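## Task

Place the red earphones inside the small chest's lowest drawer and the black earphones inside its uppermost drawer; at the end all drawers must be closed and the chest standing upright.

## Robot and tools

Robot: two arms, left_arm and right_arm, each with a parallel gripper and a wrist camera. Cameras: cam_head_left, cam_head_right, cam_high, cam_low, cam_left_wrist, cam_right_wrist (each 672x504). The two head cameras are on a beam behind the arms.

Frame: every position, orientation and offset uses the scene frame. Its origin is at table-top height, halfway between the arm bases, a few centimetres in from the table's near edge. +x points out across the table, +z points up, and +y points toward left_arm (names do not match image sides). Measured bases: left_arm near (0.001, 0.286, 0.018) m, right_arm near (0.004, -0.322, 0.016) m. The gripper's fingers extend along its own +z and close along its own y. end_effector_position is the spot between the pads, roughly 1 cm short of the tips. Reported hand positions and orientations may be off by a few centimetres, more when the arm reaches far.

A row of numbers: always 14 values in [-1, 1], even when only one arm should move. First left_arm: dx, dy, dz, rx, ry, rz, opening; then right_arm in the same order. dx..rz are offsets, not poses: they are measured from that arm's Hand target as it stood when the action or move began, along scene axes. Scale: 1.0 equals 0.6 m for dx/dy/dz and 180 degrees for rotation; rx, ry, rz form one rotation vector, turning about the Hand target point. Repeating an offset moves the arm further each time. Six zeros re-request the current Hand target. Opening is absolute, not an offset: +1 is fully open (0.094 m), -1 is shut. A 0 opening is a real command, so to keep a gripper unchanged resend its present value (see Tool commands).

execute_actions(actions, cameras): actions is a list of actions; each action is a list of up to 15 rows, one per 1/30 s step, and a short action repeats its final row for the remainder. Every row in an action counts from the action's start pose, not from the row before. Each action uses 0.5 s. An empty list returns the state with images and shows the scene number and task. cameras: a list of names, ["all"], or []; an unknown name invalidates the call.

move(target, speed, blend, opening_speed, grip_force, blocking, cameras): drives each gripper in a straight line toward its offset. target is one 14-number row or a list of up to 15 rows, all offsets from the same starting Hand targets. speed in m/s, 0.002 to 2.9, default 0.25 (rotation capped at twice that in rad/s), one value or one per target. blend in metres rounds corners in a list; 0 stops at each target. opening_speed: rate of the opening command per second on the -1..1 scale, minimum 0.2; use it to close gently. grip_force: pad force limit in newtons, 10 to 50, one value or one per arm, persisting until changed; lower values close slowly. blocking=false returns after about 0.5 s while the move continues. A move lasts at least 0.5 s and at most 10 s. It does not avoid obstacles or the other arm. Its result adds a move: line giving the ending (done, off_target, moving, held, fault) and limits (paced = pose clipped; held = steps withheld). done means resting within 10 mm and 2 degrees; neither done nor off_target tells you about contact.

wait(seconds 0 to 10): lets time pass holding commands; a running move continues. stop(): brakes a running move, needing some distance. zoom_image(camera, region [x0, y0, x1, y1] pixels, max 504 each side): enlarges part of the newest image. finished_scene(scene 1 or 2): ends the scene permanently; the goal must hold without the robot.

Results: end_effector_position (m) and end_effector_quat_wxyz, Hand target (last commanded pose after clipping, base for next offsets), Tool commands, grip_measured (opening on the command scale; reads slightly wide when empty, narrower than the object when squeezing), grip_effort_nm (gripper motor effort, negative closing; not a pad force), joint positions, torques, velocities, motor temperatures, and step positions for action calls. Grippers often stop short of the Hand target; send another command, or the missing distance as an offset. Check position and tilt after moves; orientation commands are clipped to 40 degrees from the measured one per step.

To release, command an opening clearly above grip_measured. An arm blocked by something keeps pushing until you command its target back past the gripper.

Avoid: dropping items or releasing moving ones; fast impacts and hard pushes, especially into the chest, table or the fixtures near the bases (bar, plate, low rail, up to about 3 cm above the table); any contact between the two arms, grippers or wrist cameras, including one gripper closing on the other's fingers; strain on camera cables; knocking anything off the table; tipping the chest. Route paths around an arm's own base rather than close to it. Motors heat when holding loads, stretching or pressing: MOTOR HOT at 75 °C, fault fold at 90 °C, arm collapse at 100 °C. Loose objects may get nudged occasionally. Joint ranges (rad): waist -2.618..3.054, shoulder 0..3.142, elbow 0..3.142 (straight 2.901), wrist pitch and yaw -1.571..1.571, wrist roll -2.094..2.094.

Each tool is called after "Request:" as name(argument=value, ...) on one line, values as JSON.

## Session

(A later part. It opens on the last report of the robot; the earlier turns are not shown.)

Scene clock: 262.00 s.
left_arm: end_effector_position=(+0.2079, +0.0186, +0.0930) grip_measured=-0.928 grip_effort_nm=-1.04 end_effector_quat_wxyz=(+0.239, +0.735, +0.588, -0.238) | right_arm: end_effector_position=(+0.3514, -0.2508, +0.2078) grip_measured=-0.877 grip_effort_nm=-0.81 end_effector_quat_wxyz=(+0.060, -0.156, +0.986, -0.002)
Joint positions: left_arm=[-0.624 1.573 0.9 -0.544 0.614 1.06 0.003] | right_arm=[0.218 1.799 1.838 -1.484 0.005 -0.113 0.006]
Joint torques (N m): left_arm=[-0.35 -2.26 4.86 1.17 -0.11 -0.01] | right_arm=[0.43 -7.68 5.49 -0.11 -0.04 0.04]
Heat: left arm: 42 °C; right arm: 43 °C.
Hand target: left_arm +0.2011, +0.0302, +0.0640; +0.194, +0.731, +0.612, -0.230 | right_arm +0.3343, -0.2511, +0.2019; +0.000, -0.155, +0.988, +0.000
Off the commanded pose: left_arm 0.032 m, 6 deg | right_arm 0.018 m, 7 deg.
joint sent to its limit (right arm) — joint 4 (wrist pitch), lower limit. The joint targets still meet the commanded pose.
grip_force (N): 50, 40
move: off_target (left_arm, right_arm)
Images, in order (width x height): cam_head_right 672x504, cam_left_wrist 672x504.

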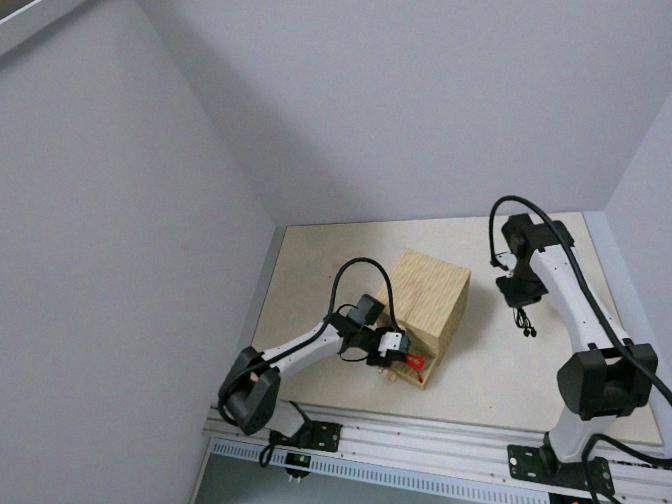

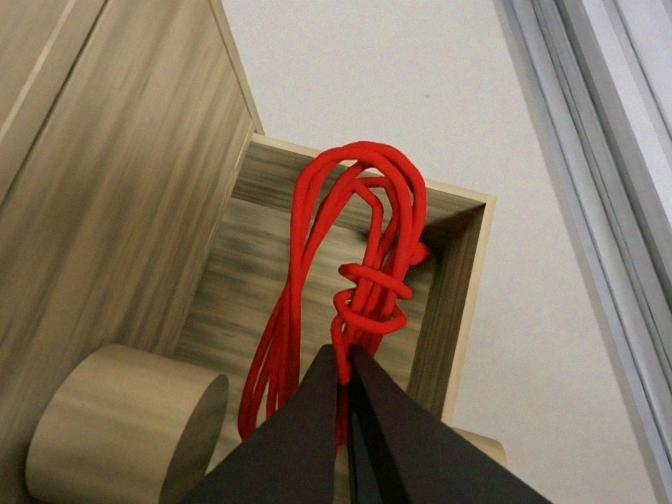

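Request:
move(target=[0.0115,-0.016,0.075,0,0,-0.078,-0.95,0,0,0,0,0,0,-0.95], speed=0.12, cameras=["cam_left_wrist","cam_head_right"])

Request:
zoom_image(camera="cam_head_right", region=[300, 240, 500, 400])

Scene clock: 286.43 s.
left_arm: end_effector_position=(+0.2051, +0.0291, +0.1055) grip_measured=-0.928 grip_effort_nm=-1.04 end_effector_quat_wxyz=(+0.154, +0.792, +0.540, -0.241) | right_arm: end_effector_position=(+0.3514, -0.2508, +0.2078) grip_measured=-0.877 grip_effort_nm=-0.81 end_effector_quat_wxyz=(+0.060, -0.156, +0.986, -0.002)
Joint positions: left_arm=[-0.612 1.7 1.151 -0.926 0.59 1.313 0.003] | right_arm=[0.218 1.799 1.838 -1.484 0.005 -0.113 0.006]
Joint torques (N m): left_arm=[-0.13 -4.96 9.84 0.7 0.7 0.57] | right_arm=[0.4 -7.68 5.49 -0.11 -0.05 0.05]
Motor temperatures (°C): left_arm=[27 32 36 41 24 24 28] | right_arm=[24 43 39 34 25 22 24]
Heat: left arm: 41 °C; right arm: 43 °C.
Hand target: left_arm +0.2081, +0.0207, +0.1090; +0.165, +0.800, +0.518, -0.252 | right_arm +0.3343, -0.2511, +0.2019; +0.000, -0.155, +0.988, +0.000
Off the commanded pose: left_arm 0.010 m, 3 deg | right_arm 0.018 m, 7 deg.
joint sent to its limit (right arm) — joint 4 (wrist pitch), lower limit. The joint targets still meet the commanded pose.
grip_force (N): 50, 40
move: off_target (left_arm, right_arm)
Images, in order (width x height): cam_head_right 672x504, cam_left_wrist 672x504.

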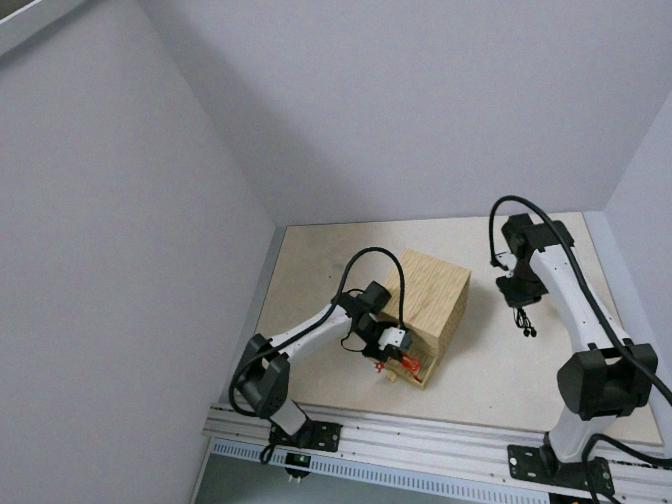

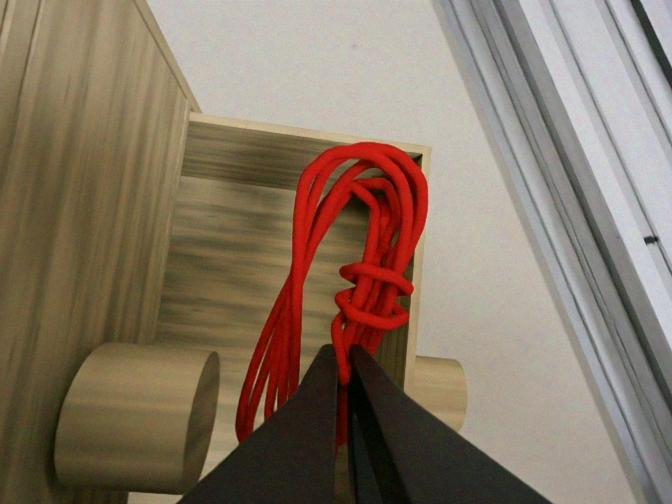

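Scaled by 2.520 from the camera's 672x504 image, which has a finer 960x720 frame.

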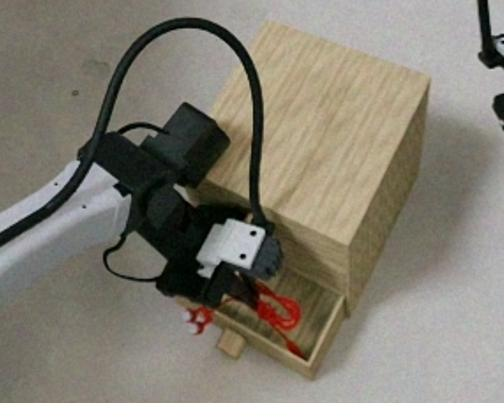

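Request:
move(target=[[0.004,-0.012,-0.02,0,0,0,-0.95,0,0,0,0,0,0,-0.95],[0.004,-0.012,-0.02,0,0,0,-0.55,0,0,0,0,0,0,-0.95],[0.004,0.01,0.22,0,0,0,-0.55,0,0,0,0,0,0,-0.95],[-0.05,0.25,0.28,0,0,0,0.2,0,0,0,0,0,0,-0.95]], speed=0.2, opening_speed=0.6, blend=[0,0,0.02,0], cameras=["cam_left_wrist","cam_head_right","cam_high"])

Request:
zoom_image(camera="cam_head_right", region=[300, 240, 500, 400])

Scene clock: 327.80 s.
left_arm: end_effector_position=(+0.1787, +0.1686, +0.2828) grip_measured=+0.198 grip_effort_nm=0.11 end_effector_quat_wxyz=(+0.286, +0.764, +0.567, -0.114) | right_arm: end_effector_position=(+0.3514, -0.2508, +0.2078) grip_measured=-0.877 grip_effort_nm=-0.81 end_effector_quat_wxyz=(+0.060, -0.156, +0.986, -0.002)
Joint positions: left_arm=[-0.124 1.205 1.427 -1.577 0.586 1.683 0.056] | right_arm=[0.218 1.799 1.838 -1.484 0.005 -0.113 0.006]
Joint torques (N m): left_arm=[0.14 -2.04 5.39 1 0.29 0.31] | right_arm=[0.42 -7.69 5.5 -0.11 -0.05 0.05]
Motor temperatures (°C): left_arm=[27 32 42 38 25 24 28] | right_arm=[24 43 39 33 25 22 25]
Heat: left arm: 42 °C; right arm: 43 °C.
Hand target: left_arm +0.1781, +0.1707, +0.2771; +0.165, +0.800, +0.519, -0.252 | right_arm +0.3343, -0.2511, +0.2019; +0.000, -0.155, +0.988, +0.000
Off the commanded pose: left_arm 0.006 m, 22 deg | right_arm 0.018 m, 7 deg.
joint read past its limit (left arm) — joint 4 (wrist pitch), lower limit.
joint sent to its limit (left arm) — joint 4 (wrist pitch), lower limit. The joint targets are off in orientation, not in position.
joint sent to its limit (right arm) — joint 4 (wrist pitch), lower limit. The joint targets still meet the commanded pose.
grip_force (N): 50, 40
move: off_target (left_arm, right_arm); target 2's new opening was sent with left_arm's hand 0.017 m and 3 deg from that target; target 4's new opening was sent with left_arm's hand 0.006 m and 22 deg from that target
Images, in order (width x height): cam_head_right 672x504, cam_high 672x504, cam_left_wrist 672x504.

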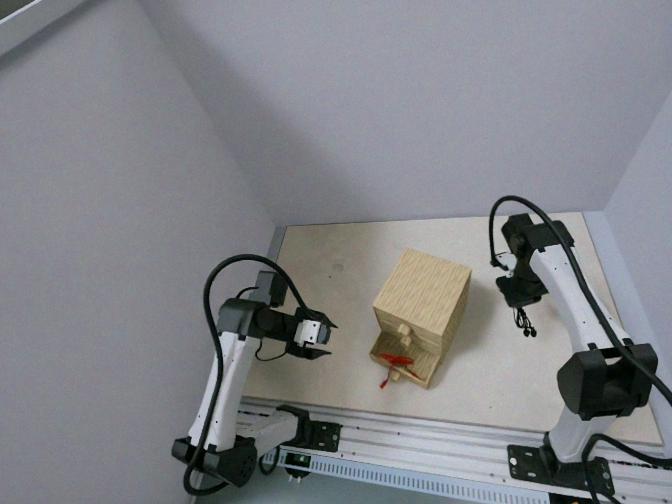

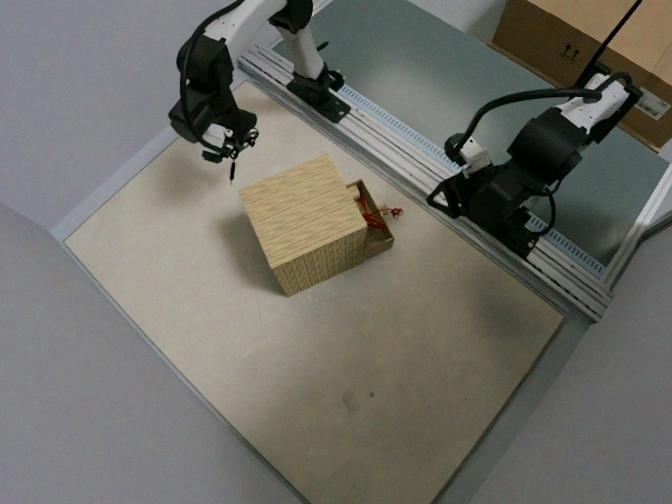

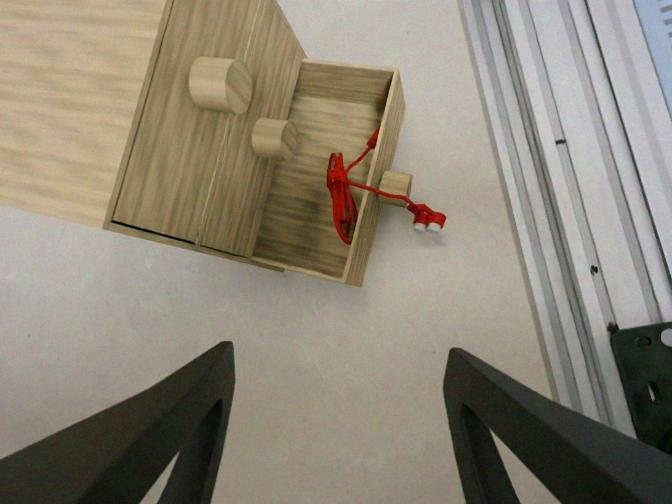

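Scaled by 2.520 from the camera's 672x504 image, which has a finer 960x720 frame.

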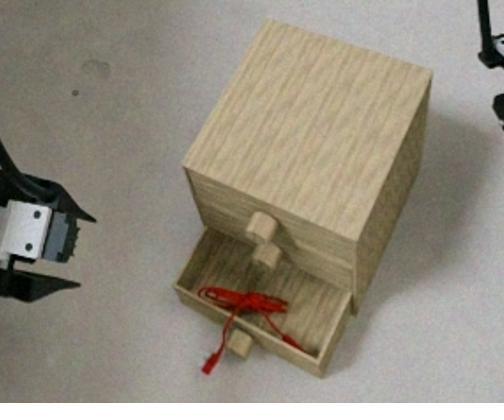

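Request:
move(target=[-0.047,-0.131,-0.228,-0.029,-0.0085,0.466,0.2,0,0,0,0,0,0,-0.95], cameras=["cam_left_wrist"])

Scene clock: 344.43 s.
left_arm: end_effector_position=(+0.1481, +0.0911, +0.1449) grip_measured=+0.198 grip_effort_nm=0.11 end_effector_quat_wxyz=(+0.328, +0.250, +0.906, -0.096) | right_arm: end_effector_position=(+0.3514, -0.2508, +0.2078) grip_measured=-0.877 grip_effort_nm=-0.81 end_effector_quat_wxyz=(+0.060, -0.156, +0.986, -0.002)
Joint positions: left_arm=[-1.163 0.896 0.658 -0.744 -0.338 -0.51 0.056] | right_arm=[0.218 1.799 1.838 -1.484 0.005 -0.113 0.006]
Joint torques (N m): left_arm=[-0.49 -0.38 7.31 2.07 -0.51 -0.05] | right_arm=[0.39 -7.65 5.5 -0.11 -0.05 0.05]
Heat: left arm: 39 °C; right arm: 43 °C.
Hand target: left_arm +0.1499, +0.0921, +0.1403; +0.331, +0.244, +0.907, -0.089 | right_arm +0.3343, -0.2511, +0.2019; +0.000, -0.155, +0.988, +0.000
Off the commanded pose: left_arm 0.005 m, 1 deg | right_arm 0.018 m, 7 deg.
joint sent to its limit (right arm) — joint 4 (wrist pitch), lower limit. The joint targets still meet the commanded pose.
grip_force (N): 50, 40
move: off_target (right_arm)
Images, in order (width x height): cam_left_wrist 672x504.

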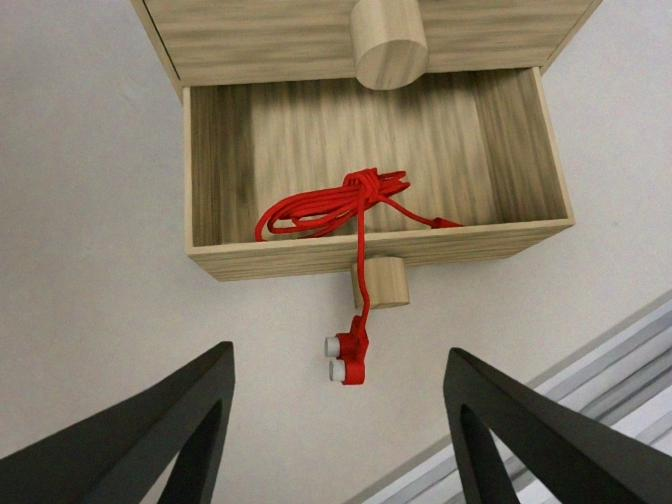

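Request:
move(target=[[0.008,-0.02,-0.166,0,0,0,0.2,0,0,0,0,0,0,-0.95],[0.008,-0.02,-0.166,0,0,0,-0.95,0,0,0,0,0,0,-0.95],[0.012,-0.02,0,0,0,0,-0.95,0,0,0,0,0,0,-0.95],[0.150,-0.03,0,0,0,0,-0.95,0,0,0,0,0,0,-0.95],[0.150,-0.03,-0.07,0,0,0,-0.95,0,0,0,0,0,0,-0.95]], speed=0.15, cameras=["cam_left_wrist","cam_head_right"])

Request:
zoom_image(camera="cam_head_right", region=[300, 240, 500, 400])

Scene clock: 360.07 s.
left_arm: end_effector_position=(+0.2390, +0.0741, +0.1034) grip_measured=-0.735 grip_effort_nm=-1.04 end_effector_quat_wxyz=(+0.331, +0.240, +0.908, -0.092) | right_arm: end_effector_position=(+0.3514, -0.2508, +0.2078) grip_measured=-0.877 grip_effort_nm=-0.81 end_effector_quat_wxyz=(+0.060, -0.156, +0.986, -0.002)
Joint positions: left_arm=[-0.822 1.239 0.632 -0.307 -0.154 -0.243 0.012] | right_arm=[0.218 1.799 1.838 -1.484 0.005 -0.113 0.006]
Joint torques (N m): left_arm=[0.02 -2.61 7.2 2.35 -0.19 0.24] | right_arm=[0.42 -7.68 5.5 -0.11 -0.04 0.05]
Heat: left arm: 42 °C; right arm: 43 °C.
Hand target: left_arm +0.2398, +0.0740, +0.0982; +0.331, +0.244, +0.907, -0.089 | right_arm +0.3343, -0.2511, +0.2019; +0.000, -0.155, +0.988, +0.000
Off the commanded pose: left_arm 0.005 m, 1 deg | right_arm 0.018 m, 7 deg.
joint sent to its limit (right arm) — joint 4 (wrist pitch), lower limit. The joint targets still meet the commanded pose.
grip_force (N): 50, 40
move: off_target (right_arm)
Images, in order (width x height): cam_head_right 672x504, cam_left_wrist 672x504.

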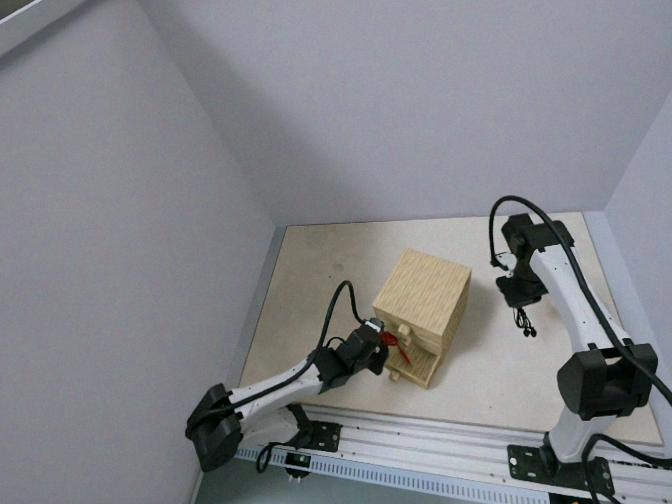

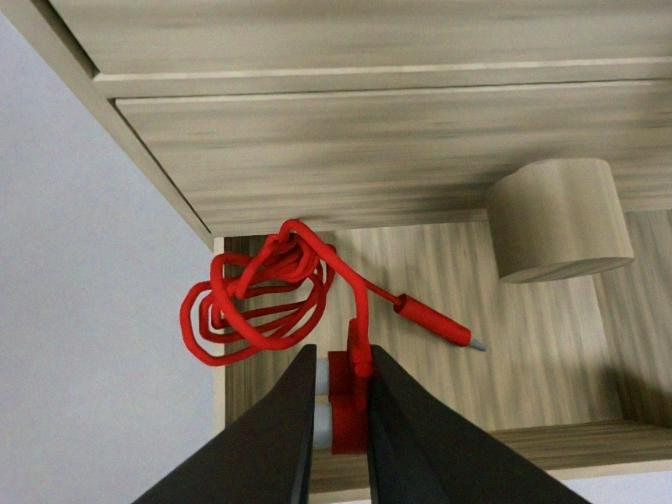

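Scaled by 2.520 from the camera's 672x504 image, which has a finer 960x720 frame.

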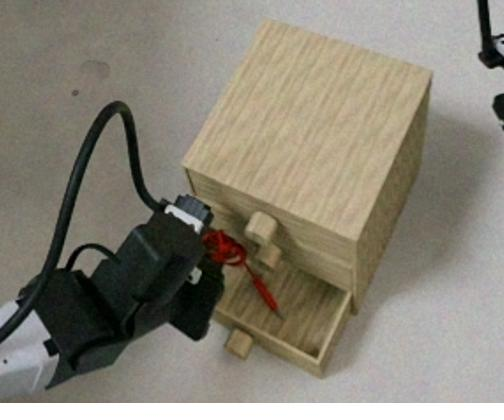

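Request:
move(target=[[-0.038,-0.027,0.01,0,0,0,-0.95,0,0,0,0,0,0,-0.95],[-0.038,-0.027,-0.022,0,0,0,-0.95,0,0,0,0,0,0,-0.95],[-0.038,-0.027,-0.022,0,0,0,-0.5,0,0,0,0,0,0,-0.95],[-0.085,0.0,0.06,0,0,0,-0.5,0,0,0,0,0,0,-0.95],[-0.13,0.03,0.08,0,0,0,-0.5,0,0,0,0,0,0,-0.95]], speed=0.15, opening_speed=0.8, blend=[0,0,0,0.02,0], cameras=["cam_left_wrist"])

Scene clock: 376.00 s.
left_arm: end_effector_position=(+0.1583, +0.0959, +0.1318) grip_measured=-0.502 grip_effort_nm=0.11 end_effector_quat_wxyz=(+0.315, +0.254, +0.911, -0.082) | right_arm: end_effector_position=(+0.3514, -0.2508, +0.2078) grip_measured=-0.877 grip_effort_nm=-0.81 end_effector_quat_wxyz=(+0.060, -0.156, +0.986, -0.002)
Joint positions: left_arm=[-1.091 0.931 0.635 -0.706 -0.298 -0.447 0.023] | right_arm=[0.218 1.799 1.838 -1.484 0.005 -0.113 0.006]
Joint torques (N m): left_arm=[-0.51 -2.06 11.38 1.79 -0.48 -0.02] | right_arm=[0.42 -7.68 5.49 -0.11 -0.04 0.05]
Heat: left arm: 42 °C; right arm: 43 °C.
Hand target: left_arm +0.1618, +0.0921, +0.1462; +0.331, +0.244, +0.907, -0.089 | right_arm +0.3343, -0.2511, +0.2019; +0.000, -0.155, +0.988, +0.000
Off the commanded pose: left_arm 0.015 m, 2 deg | right_arm 0.018 m, 7 deg.
joint sent to its limit (right arm) — joint 4 (wrist pitch), lower limit. The joint targets still meet the commanded pose.
grip_force (N): 50, 40
move: off_target (left_arm, right_arm); blend cut to 0.0173 m at target 4
Images, in order (width x height): cam_left_wrist 672x504.

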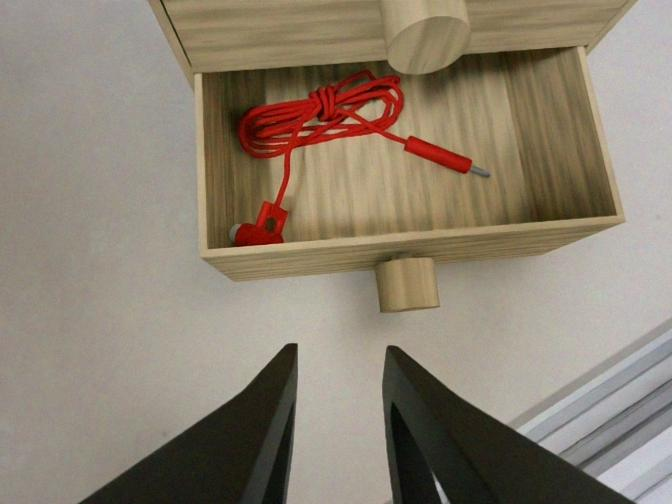

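Request:
move(target=[-0.003,-0.07,-0.06,-0.083,-0.144,0,0.3,0,0,0,0,0,0,-0.95], cameras=["cam_left_wrist"])

Scene clock: 400.00 s.
left_arm: end_effector_position=(+0.1595, +0.0454, +0.1156) grip_measured=+0.298 grip_effort_nm=0.11 end_effector_quat_wxyz=(+0.550, +0.208, +0.792, -0.161) | right_arm: end_effector_position=(+0.3514, -0.2508, +0.2078) grip_measured=-0.877 grip_effort_nm=-0.81 end_effector_quat_wxyz=(+0.060, -0.156, +0.986, -0.002)
Joint positions: left_arm=[-1.436 1.056 0.191 0.314 -0.789 -0.461 0.061] | right_arm=[0.218 1.799 1.838 -1.484 0.005 -0.113 0.006]
Joint torques (N m): left_arm=[-0.32 -0.85 6.19 2.5 -0.53 0.25] | right_arm=[0.42 -7.66 5.5 -0.11 -0.04 0.05]
Heat: left arm: 44 °C; right arm: 43 °C.
Hand target: left_arm +0.1600, +0.0500, +0.1102; +0.554, +0.213, +0.791, -0.148 | right_arm +0.3343, -0.2511, +0.2019; +0.000, -0.155, +0.988, +0.000
Off the commanded pose: left_arm 0.007 m, 2 deg | right_arm 0.018 m, 7 deg.
joint sent to its limit (right arm) — joint 4 (wrist pitch), lower limit. The joint targets still meet the commanded pose.
grip_force (N): 50, 40
move: off_target (right_arm)
Images, in order (width x height): cam_left_wrist 672x504.

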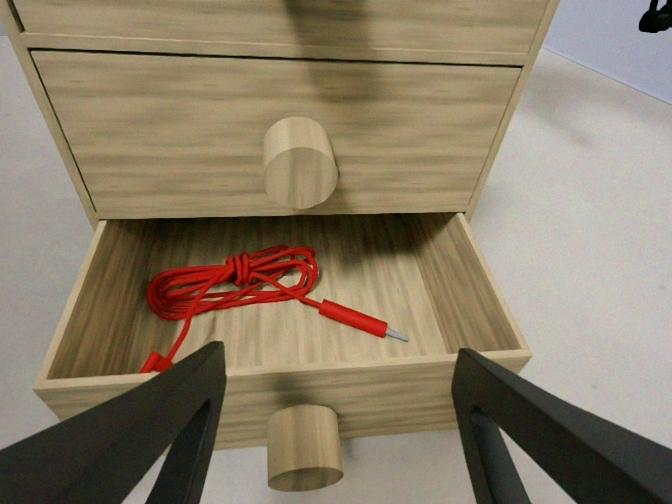

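Request:
move(target=[[0.032,0.002,-0.112,0,0,0.017,0.3,0,0,0,0,0,0,-0.95],[0.032,0.002,-0.112,0,0,0.017,-0.6,0,0,0,0,0,0,-0.95],[0.161,-0.067,-0.112,0,0,0.017,-0.6,0,0,0,0,0,0,-0.95]], speed=0.12, opening_speed=1.2, cameras=["cam_left_wrist","cam_head_right","cam_high"])

Scene clock: 420.23 s.
left_arm: end_effector_position=(+0.2541, +0.0145, +0.0462) grip_measured=-0.414 grip_effort_nm=-1.04 end_effector_quat_wxyz=(+0.560, +0.180, +0.797, -0.135) | right_arm: end_effector_position=(+0.3514, -0.2508, +0.2078) grip_measured=-0.877 grip_effort_nm=-0.81 end_effector_quat_wxyz=(+0.060, -0.156, +0.986, -0.002)
Joint positions: left_arm=[-1.086 1.912 0.307 1.161 -0.556 -0.28 0.028] | right_arm=[0.218 1.799 1.838 -1.484 0.005 -0.113 0.006]
Joint torques (N m): left_arm=[0.68 -4.18 5.56 2.6 -0.03 0.37] | right_arm=[0.39 -7.66 5.49 -0.11 -0.04 0.05]
Motor temperatures (°C): left_arm=[27 29 41 45 25 23 27] | right_arm=[24 43 38 31 25 22 25]
Heat: left arm: 45 °C; right arm: 43 °C.
Hand target: left_arm +0.2567, +0.0099, +0.0430; +0.558, +0.192, +0.796, -0.134 | right_arm +0.3343, -0.2511, +0.2019; +0.000, -0.155, +0.988, +0.000
Off the commanded pose: left_arm 0.006 m, 1 deg | right_arm 0.018 m, 7 deg.
joint sent to its limit (right arm) — joint 4 (wrist pitch), lower limit. The joint targets still meet the commanded pose.
grip_force (N): 50, 40
move: off_target (right_arm)
Images, in order (width x height): cam_head_right 672x504, cam_high 672x504, cam_left_wrist 672x504.

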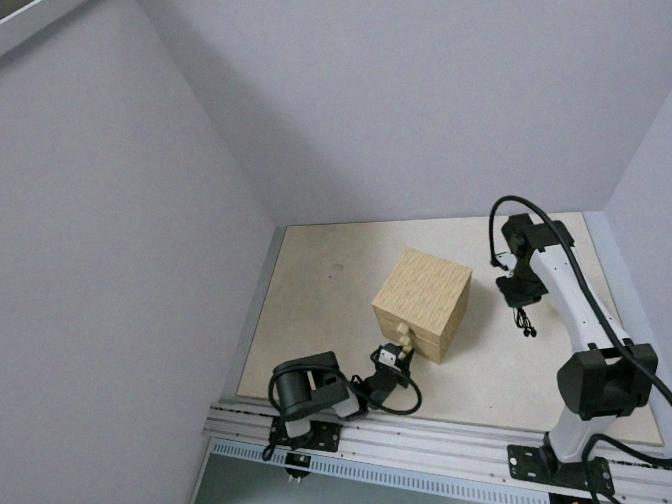

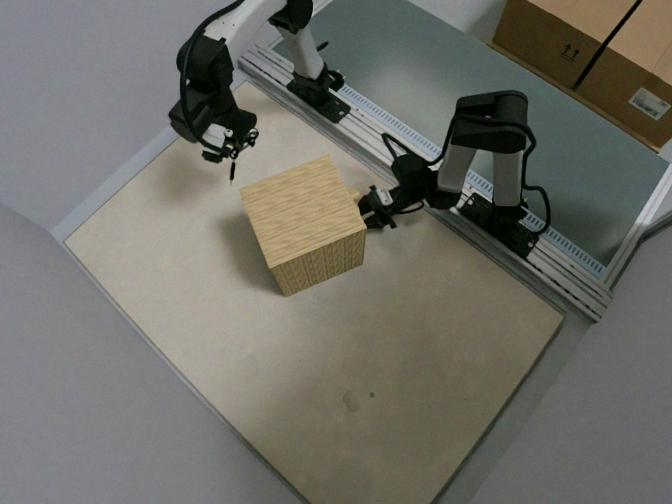

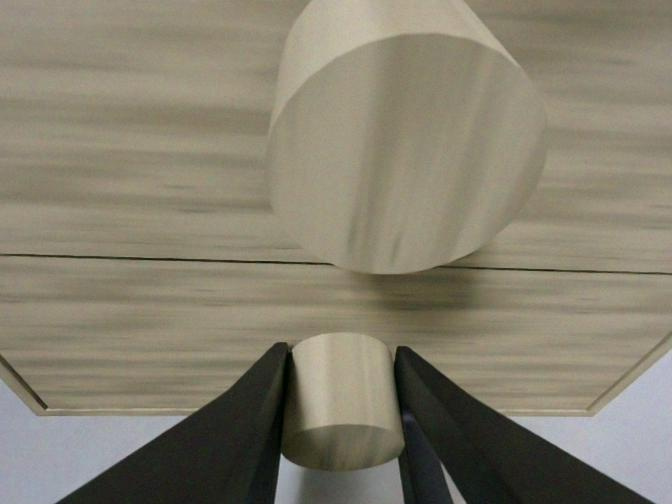

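Request:
move(target=[[0,0,0,0,0,0,0.3,0,0,0,0,0,0,-0.95],[-0.1,0.053,0.02,0,0,0,0.3,0,0,0,0,0,0,-0.95],[-0.1,0.053,0.25,0,0,0,0.3,0,0,0,0,0,0,-0.95]], blend=[0,0.02,0], cameras=["cam_left_wrist"])

Scene clock: 431.13 s.
left_arm: end_effector_position=(+0.1932, +0.0455, +0.1825) grip_measured=+0.298 grip_effort_nm=0.11 end_effector_quat_wxyz=(+0.555, +0.205, +0.797, -0.125) | right_arm: end_effector_position=(+0.3514, -0.2508, +0.2078) grip_measured=-0.877 grip_effort_nm=-0.81 end_effector_quat_wxyz=(+0.060, -0.156, +0.986, -0.002)
Joint positions: left_arm=[-1.266 0.954 0.444 -0.011 -0.696 -0.342 0.061] | right_arm=[0.218 1.799 1.838 -1.484 0.005 -0.113 0.006]
Joint torques (N m): left_arm=[0.69 -1.01 11.59 2.38 -0.3 -0.07] | right_arm=[0.42 -7.66 5.5 -0.11 -0.05 0.05]
Heat: left arm: 47 °C; right arm: 43 °C.
Hand target: left_arm +0.1967, +0.0416, +0.1931; +0.558, +0.192, +0.796, -0.134 | right_arm +0.3343, -0.2511, +0.2019; +0.000, -0.155, +0.988, +0.000
Off the commanded pose: left_arm 0.012 m, 2 deg | right_arm 0.018 m, 7 deg.
joint sent to its limit (right arm) — joint 4 (wrist pitch), lower limit. The joint targets still meet the commanded pose.
grip_force (N): 50, 40
move: off_target (left_arm, right_arm)
Images, in order (width x height): cam_left_wrist 672x504.

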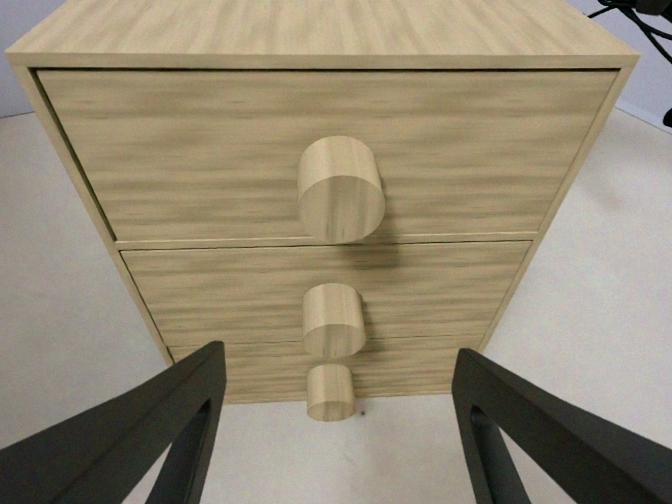

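Request:
move(target=[[0.0955,-0.049,0.005,0,0,0,0.3,0,0,0,0,0,0,-0.95],[0.0955,-0.049,0.005,0,0,0,-0.62,0,0,0,0,0,0,-0.95],[-0.0515,0.0295,0.005,0,0,0,-0.62,0,0,0,0,0,0,-0.95]], speed=0.12, opening_speed=1.2, cameras=["cam_left_wrist","cam_head_right","cam_right_wrist","cam_low"])

Scene clock: 449.97 s.
left_arm: end_effector_position=(+0.1640, +0.0566, +0.1859) grip_measured=-0.427 grip_effort_nm=-1.03 end_effector_quat_wxyz=(+0.542, +0.208, +0.804, -0.131) | right_arm: end_effector_position=(+0.3514, -0.2508, +0.2078) grip_measured=-0.877 grip_effort_nm=-0.81 end_effector_quat_wxyz=(+0.060, -0.156, +0.986, -0.002)
Joint positions: left_arm=[-1.4 0.847 0.465 -0.228 -0.784 -0.462 0.027] | right_arm=[0.218 1.799 1.838 -1.484 0.005 -0.113 0.006]
Joint torques (N m): left_arm=[-0.66 -2.65 9.02 2.44 -0.79 0.1] | right_arm=[0.4 -7.66 5.49 -0.11 -0.05 0.05]
Heat: left arm: 47 °C; right arm: 44 °C.
Hand target: left_arm +0.1658, +0.0594, +0.1960; +0.558, +0.192, +0.796, -0.133 | right_arm +0.3343, -0.2511, +0.2019; +0.000, -0.155, +0.988, +0.000
Off the commanded pose: left_arm 0.011 m, 3 deg | right_arm 0.018 m, 7 deg.
joint sent to its limit (right arm) — joint 4 (wrist pitch), lower limit. The joint targets still meet the commanded pose.
grip_force (N): 50, 40
move: off_target (left_arm, right_arm); target 2's new opening was sent with left_arm's hand 0.016 m and 2 deg from that target
Images, in order (width x height): cam_head_right 672x504, cam_low 672x504, cam_left_wrist 672x504, cam_right_wrist 672x504.

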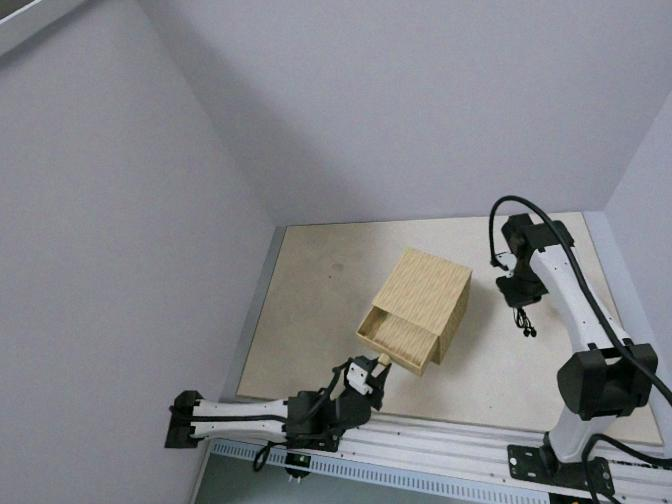

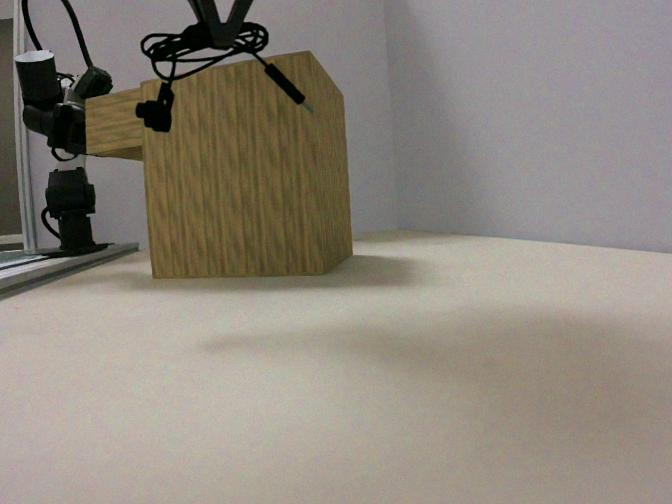

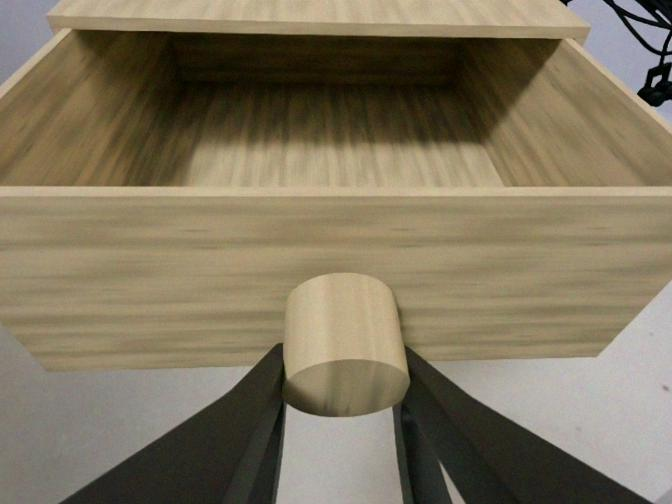

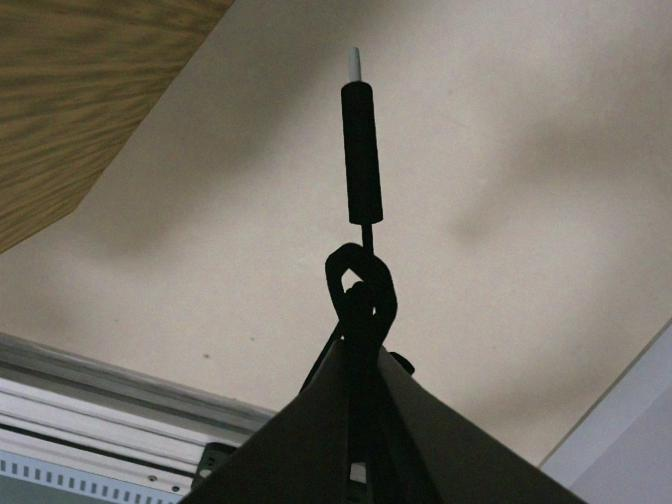

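Request:
move(target=[[0,0,0,0,0,0,0.3,0,0,0,0,0,0,-0.95],[0,0,0.17,0,0,0,0.3,0,0,0.213,0,0,0,-0.95],[0.057,0.4,0.17,0,0,0,0.3,-0.197,0.443,0.213,0,0,0.244,-0.95]], blend=[0,0.02,0], cameras=["cam_left_wrist","cam_head_left","cam_head_right","cam_right_wrist","cam_high"])

Request:
zoom_image(camera="cam_head_right", region=[300, 240, 500, 400])

Scene clock: 472.77 s.
left_arm: end_effector_position=(+0.1991, +0.2985, +0.2894) grip_measured=+0.298 grip_effort_nm=0.11 end_effector_quat_wxyz=(+0.551, +0.180, +0.803, -0.142) | right_arm: end_effector_position=(+0.2240, +0.0260, +0.3326) grip_measured=-0.877 grip_effort_nm=-0.81 end_effector_quat_wxyz=(+0.240, -0.493, +0.828, +0.120)
Joint positions: left_arm=[0.916 0.853 0.967 -1.322 1.152 1.125 0.061] | right_arm=[1.026 1.824 2.282 -1.479 0.004 -0.066 0.006]
Joint torques (N m): left_arm=[0.09 0.8 10.06 1.15 0.65 0.37] | right_arm=[0.1 -7.91 7.25 0.77 0.02 -0.05]
Heat: left arm: 48 °C; right arm: 44 °C.
Hand target: left_arm +0.2000, +0.2994, +0.2980; +0.558, +0.192, +0.796, -0.134 | right_arm +0.2160, +0.0148, +0.3297; +0.000, -0.514, +0.858, +0.000
Off the commanded pose: left_arm 0.009 m, 2 deg | right_arm 0.014 m, 31 deg.
joint sent to its limit (right arm) — joint 4 (wrist pitch), lower limit. The joint targets are off in orientation, not in position.
grip_force (N): 50, 40
move: off_target (right_arm)
Images, in order (width x height): cam_head_left 672x504, cam_head_right 672x504, cam_high 672x504, cam_left_wrist 672x504, cam_right_wrist 672x504.

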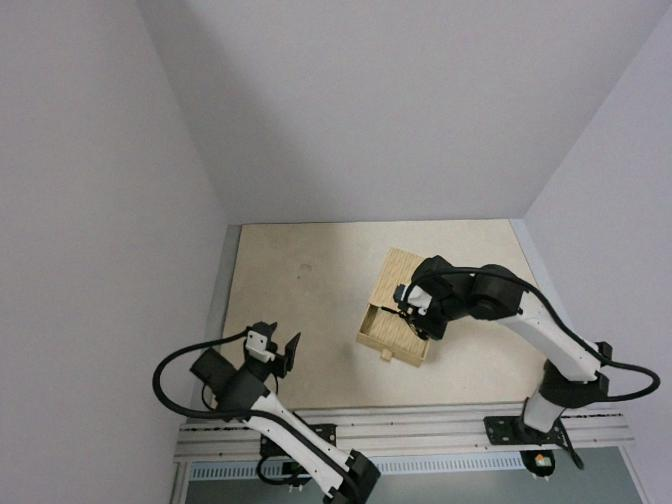

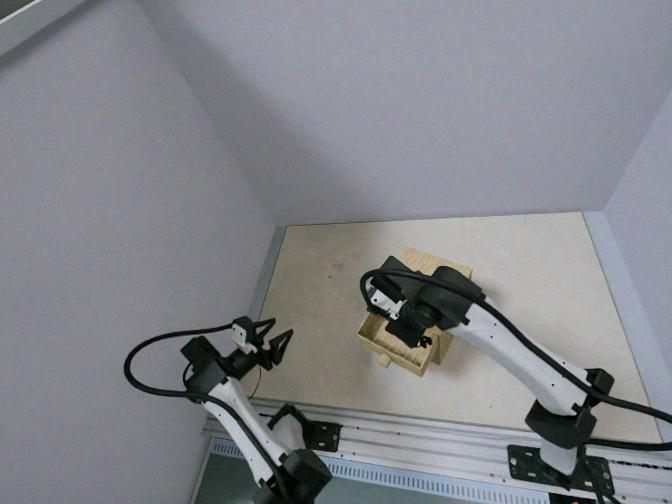

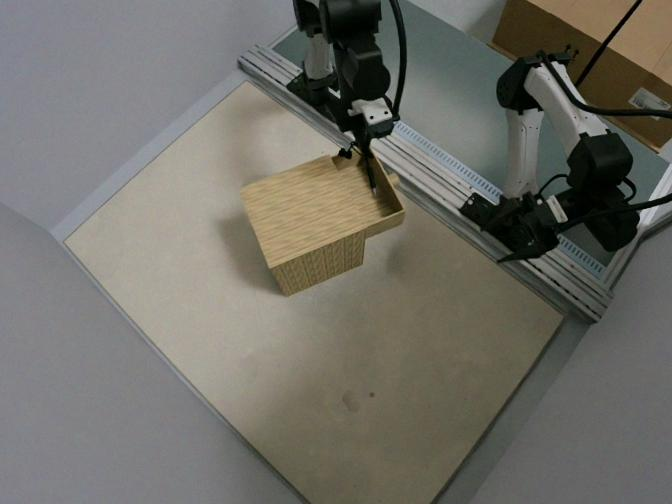

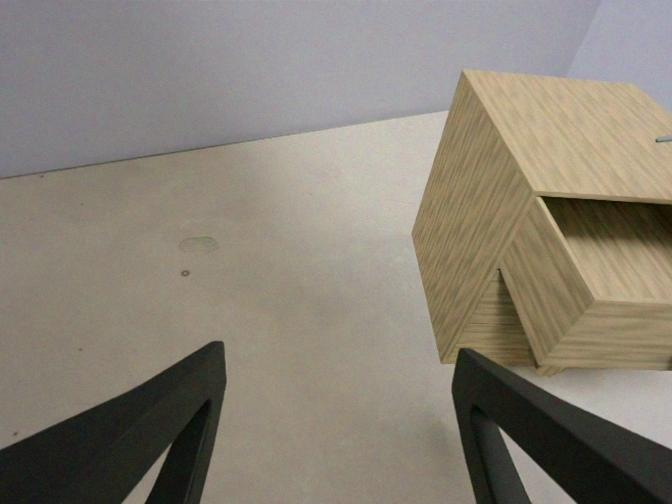

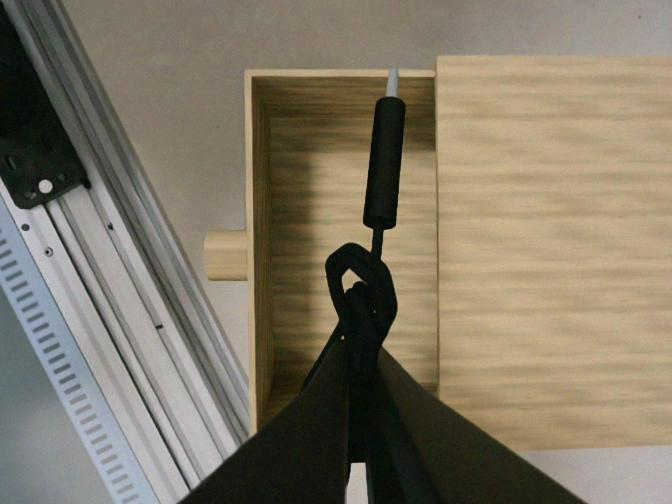

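Scaled by 2.520 from the camera's 672x504 image, which has a finer 960x720 frame.

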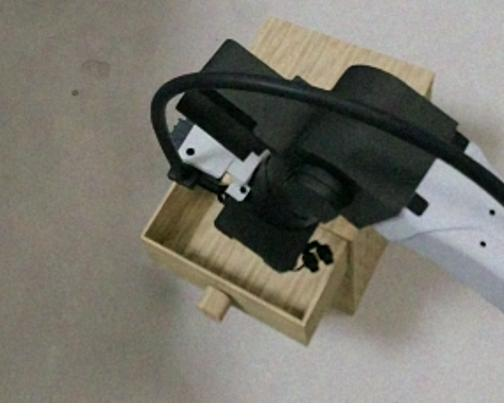

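Request:
move(target=[0,0,0,0,0,0,0.3,0.008,0.032,-0.16,0,0,0,-0.95], speed=0.12, cameras=["cam_head_left","cam_right_wrist","cam_high","cam_head_right"])

Request:
zoom_image(camera="cam_head_right", region=[300, 240, 500, 400])

Request:
zoom_image(camera="cam_high", region=[240, 80, 480, 260])

Scene clock: 486.03 s.
left_arm: end_effector_position=(+0.1990, +0.2985, +0.2894) grip_measured=+0.298 grip_effort_nm=0.11 end_effector_quat_wxyz=(+0.551, +0.180, +0.803, -0.142) | right_arm: end_effector_position=(+0.2336, +0.0481, +0.2470) grip_measured=-0.877 grip_effort_nm=-0.81 end_effector_quat_wxyz=(+0.143, -0.509, +0.846, +0.072)
Joint positions: left_arm=[0.916 0.853 0.967 -1.323 1.152 1.126 0.061] | right_arm=[1.035 1.998 2.233 -1.479 0.004 -0.066 0.006]
Joint torques (N m): left_arm=[0.08 0.68 9.94 1.15 0.64 0.34] | right_arm=[0.65 -9.43 4.51 0.29 0.04 0.09]
Heat: left arm: 45 °C; right arm: 43 °C.
Hand target: left_arm +0.2000, +0.2993, +0.2978; +0.558, +0.192, +0.797, -0.133 | right_arm +0.2209, +0.0340, +0.2337; +0.000, -0.513, +0.858, +0.000
Off the commanded pose: left_arm 0.009 m, 2 deg | right_arm 0.023 m, 18 deg.
joint sent to its limit (right arm) — joint 4 (wrist pitch), lower limit. The joint targets are off in orientation, not in position.
grip_force (N): 50, 40
move: off_target (right_arm)
Images, in order (width x height): cam_head_left 672x504, cam_head_right 672x504, cam_high 672x504, cam_right_wrist 672x504.

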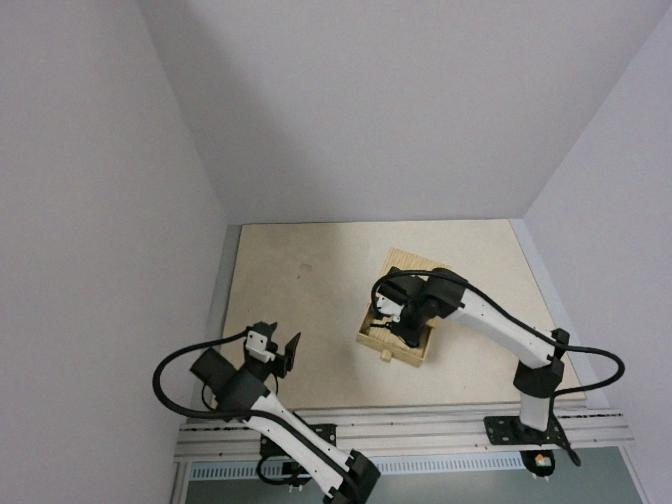

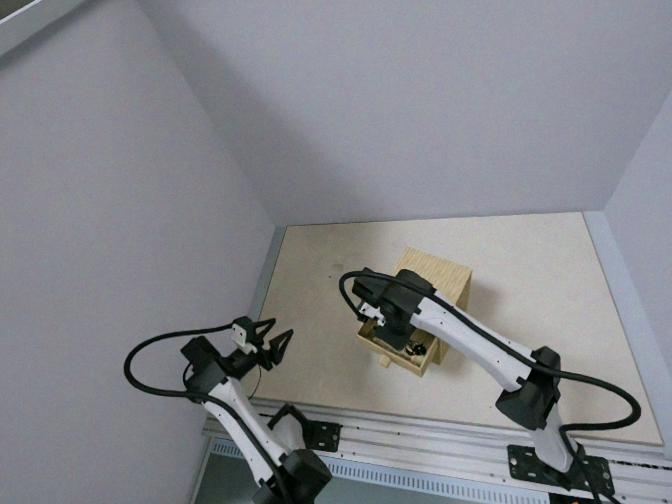

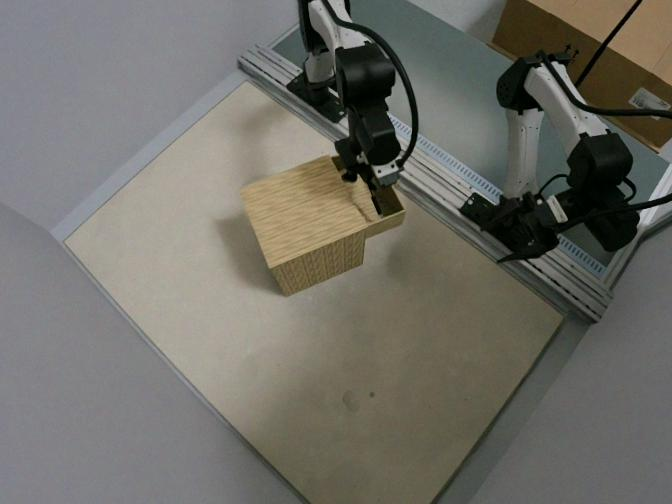

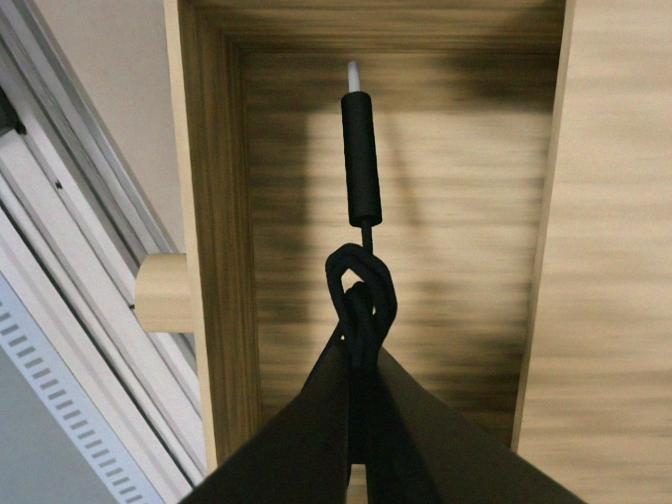

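Scaled by 2.520 from the camera's 672x504 image, which has a finer 960x720 frame.

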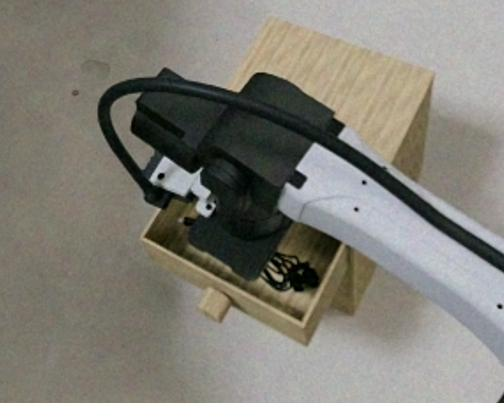

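Scaled by 2.100 from the camera's 672x504 image, which has a finer 960x720 frame.

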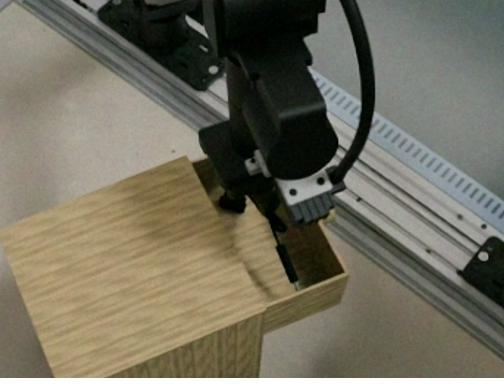

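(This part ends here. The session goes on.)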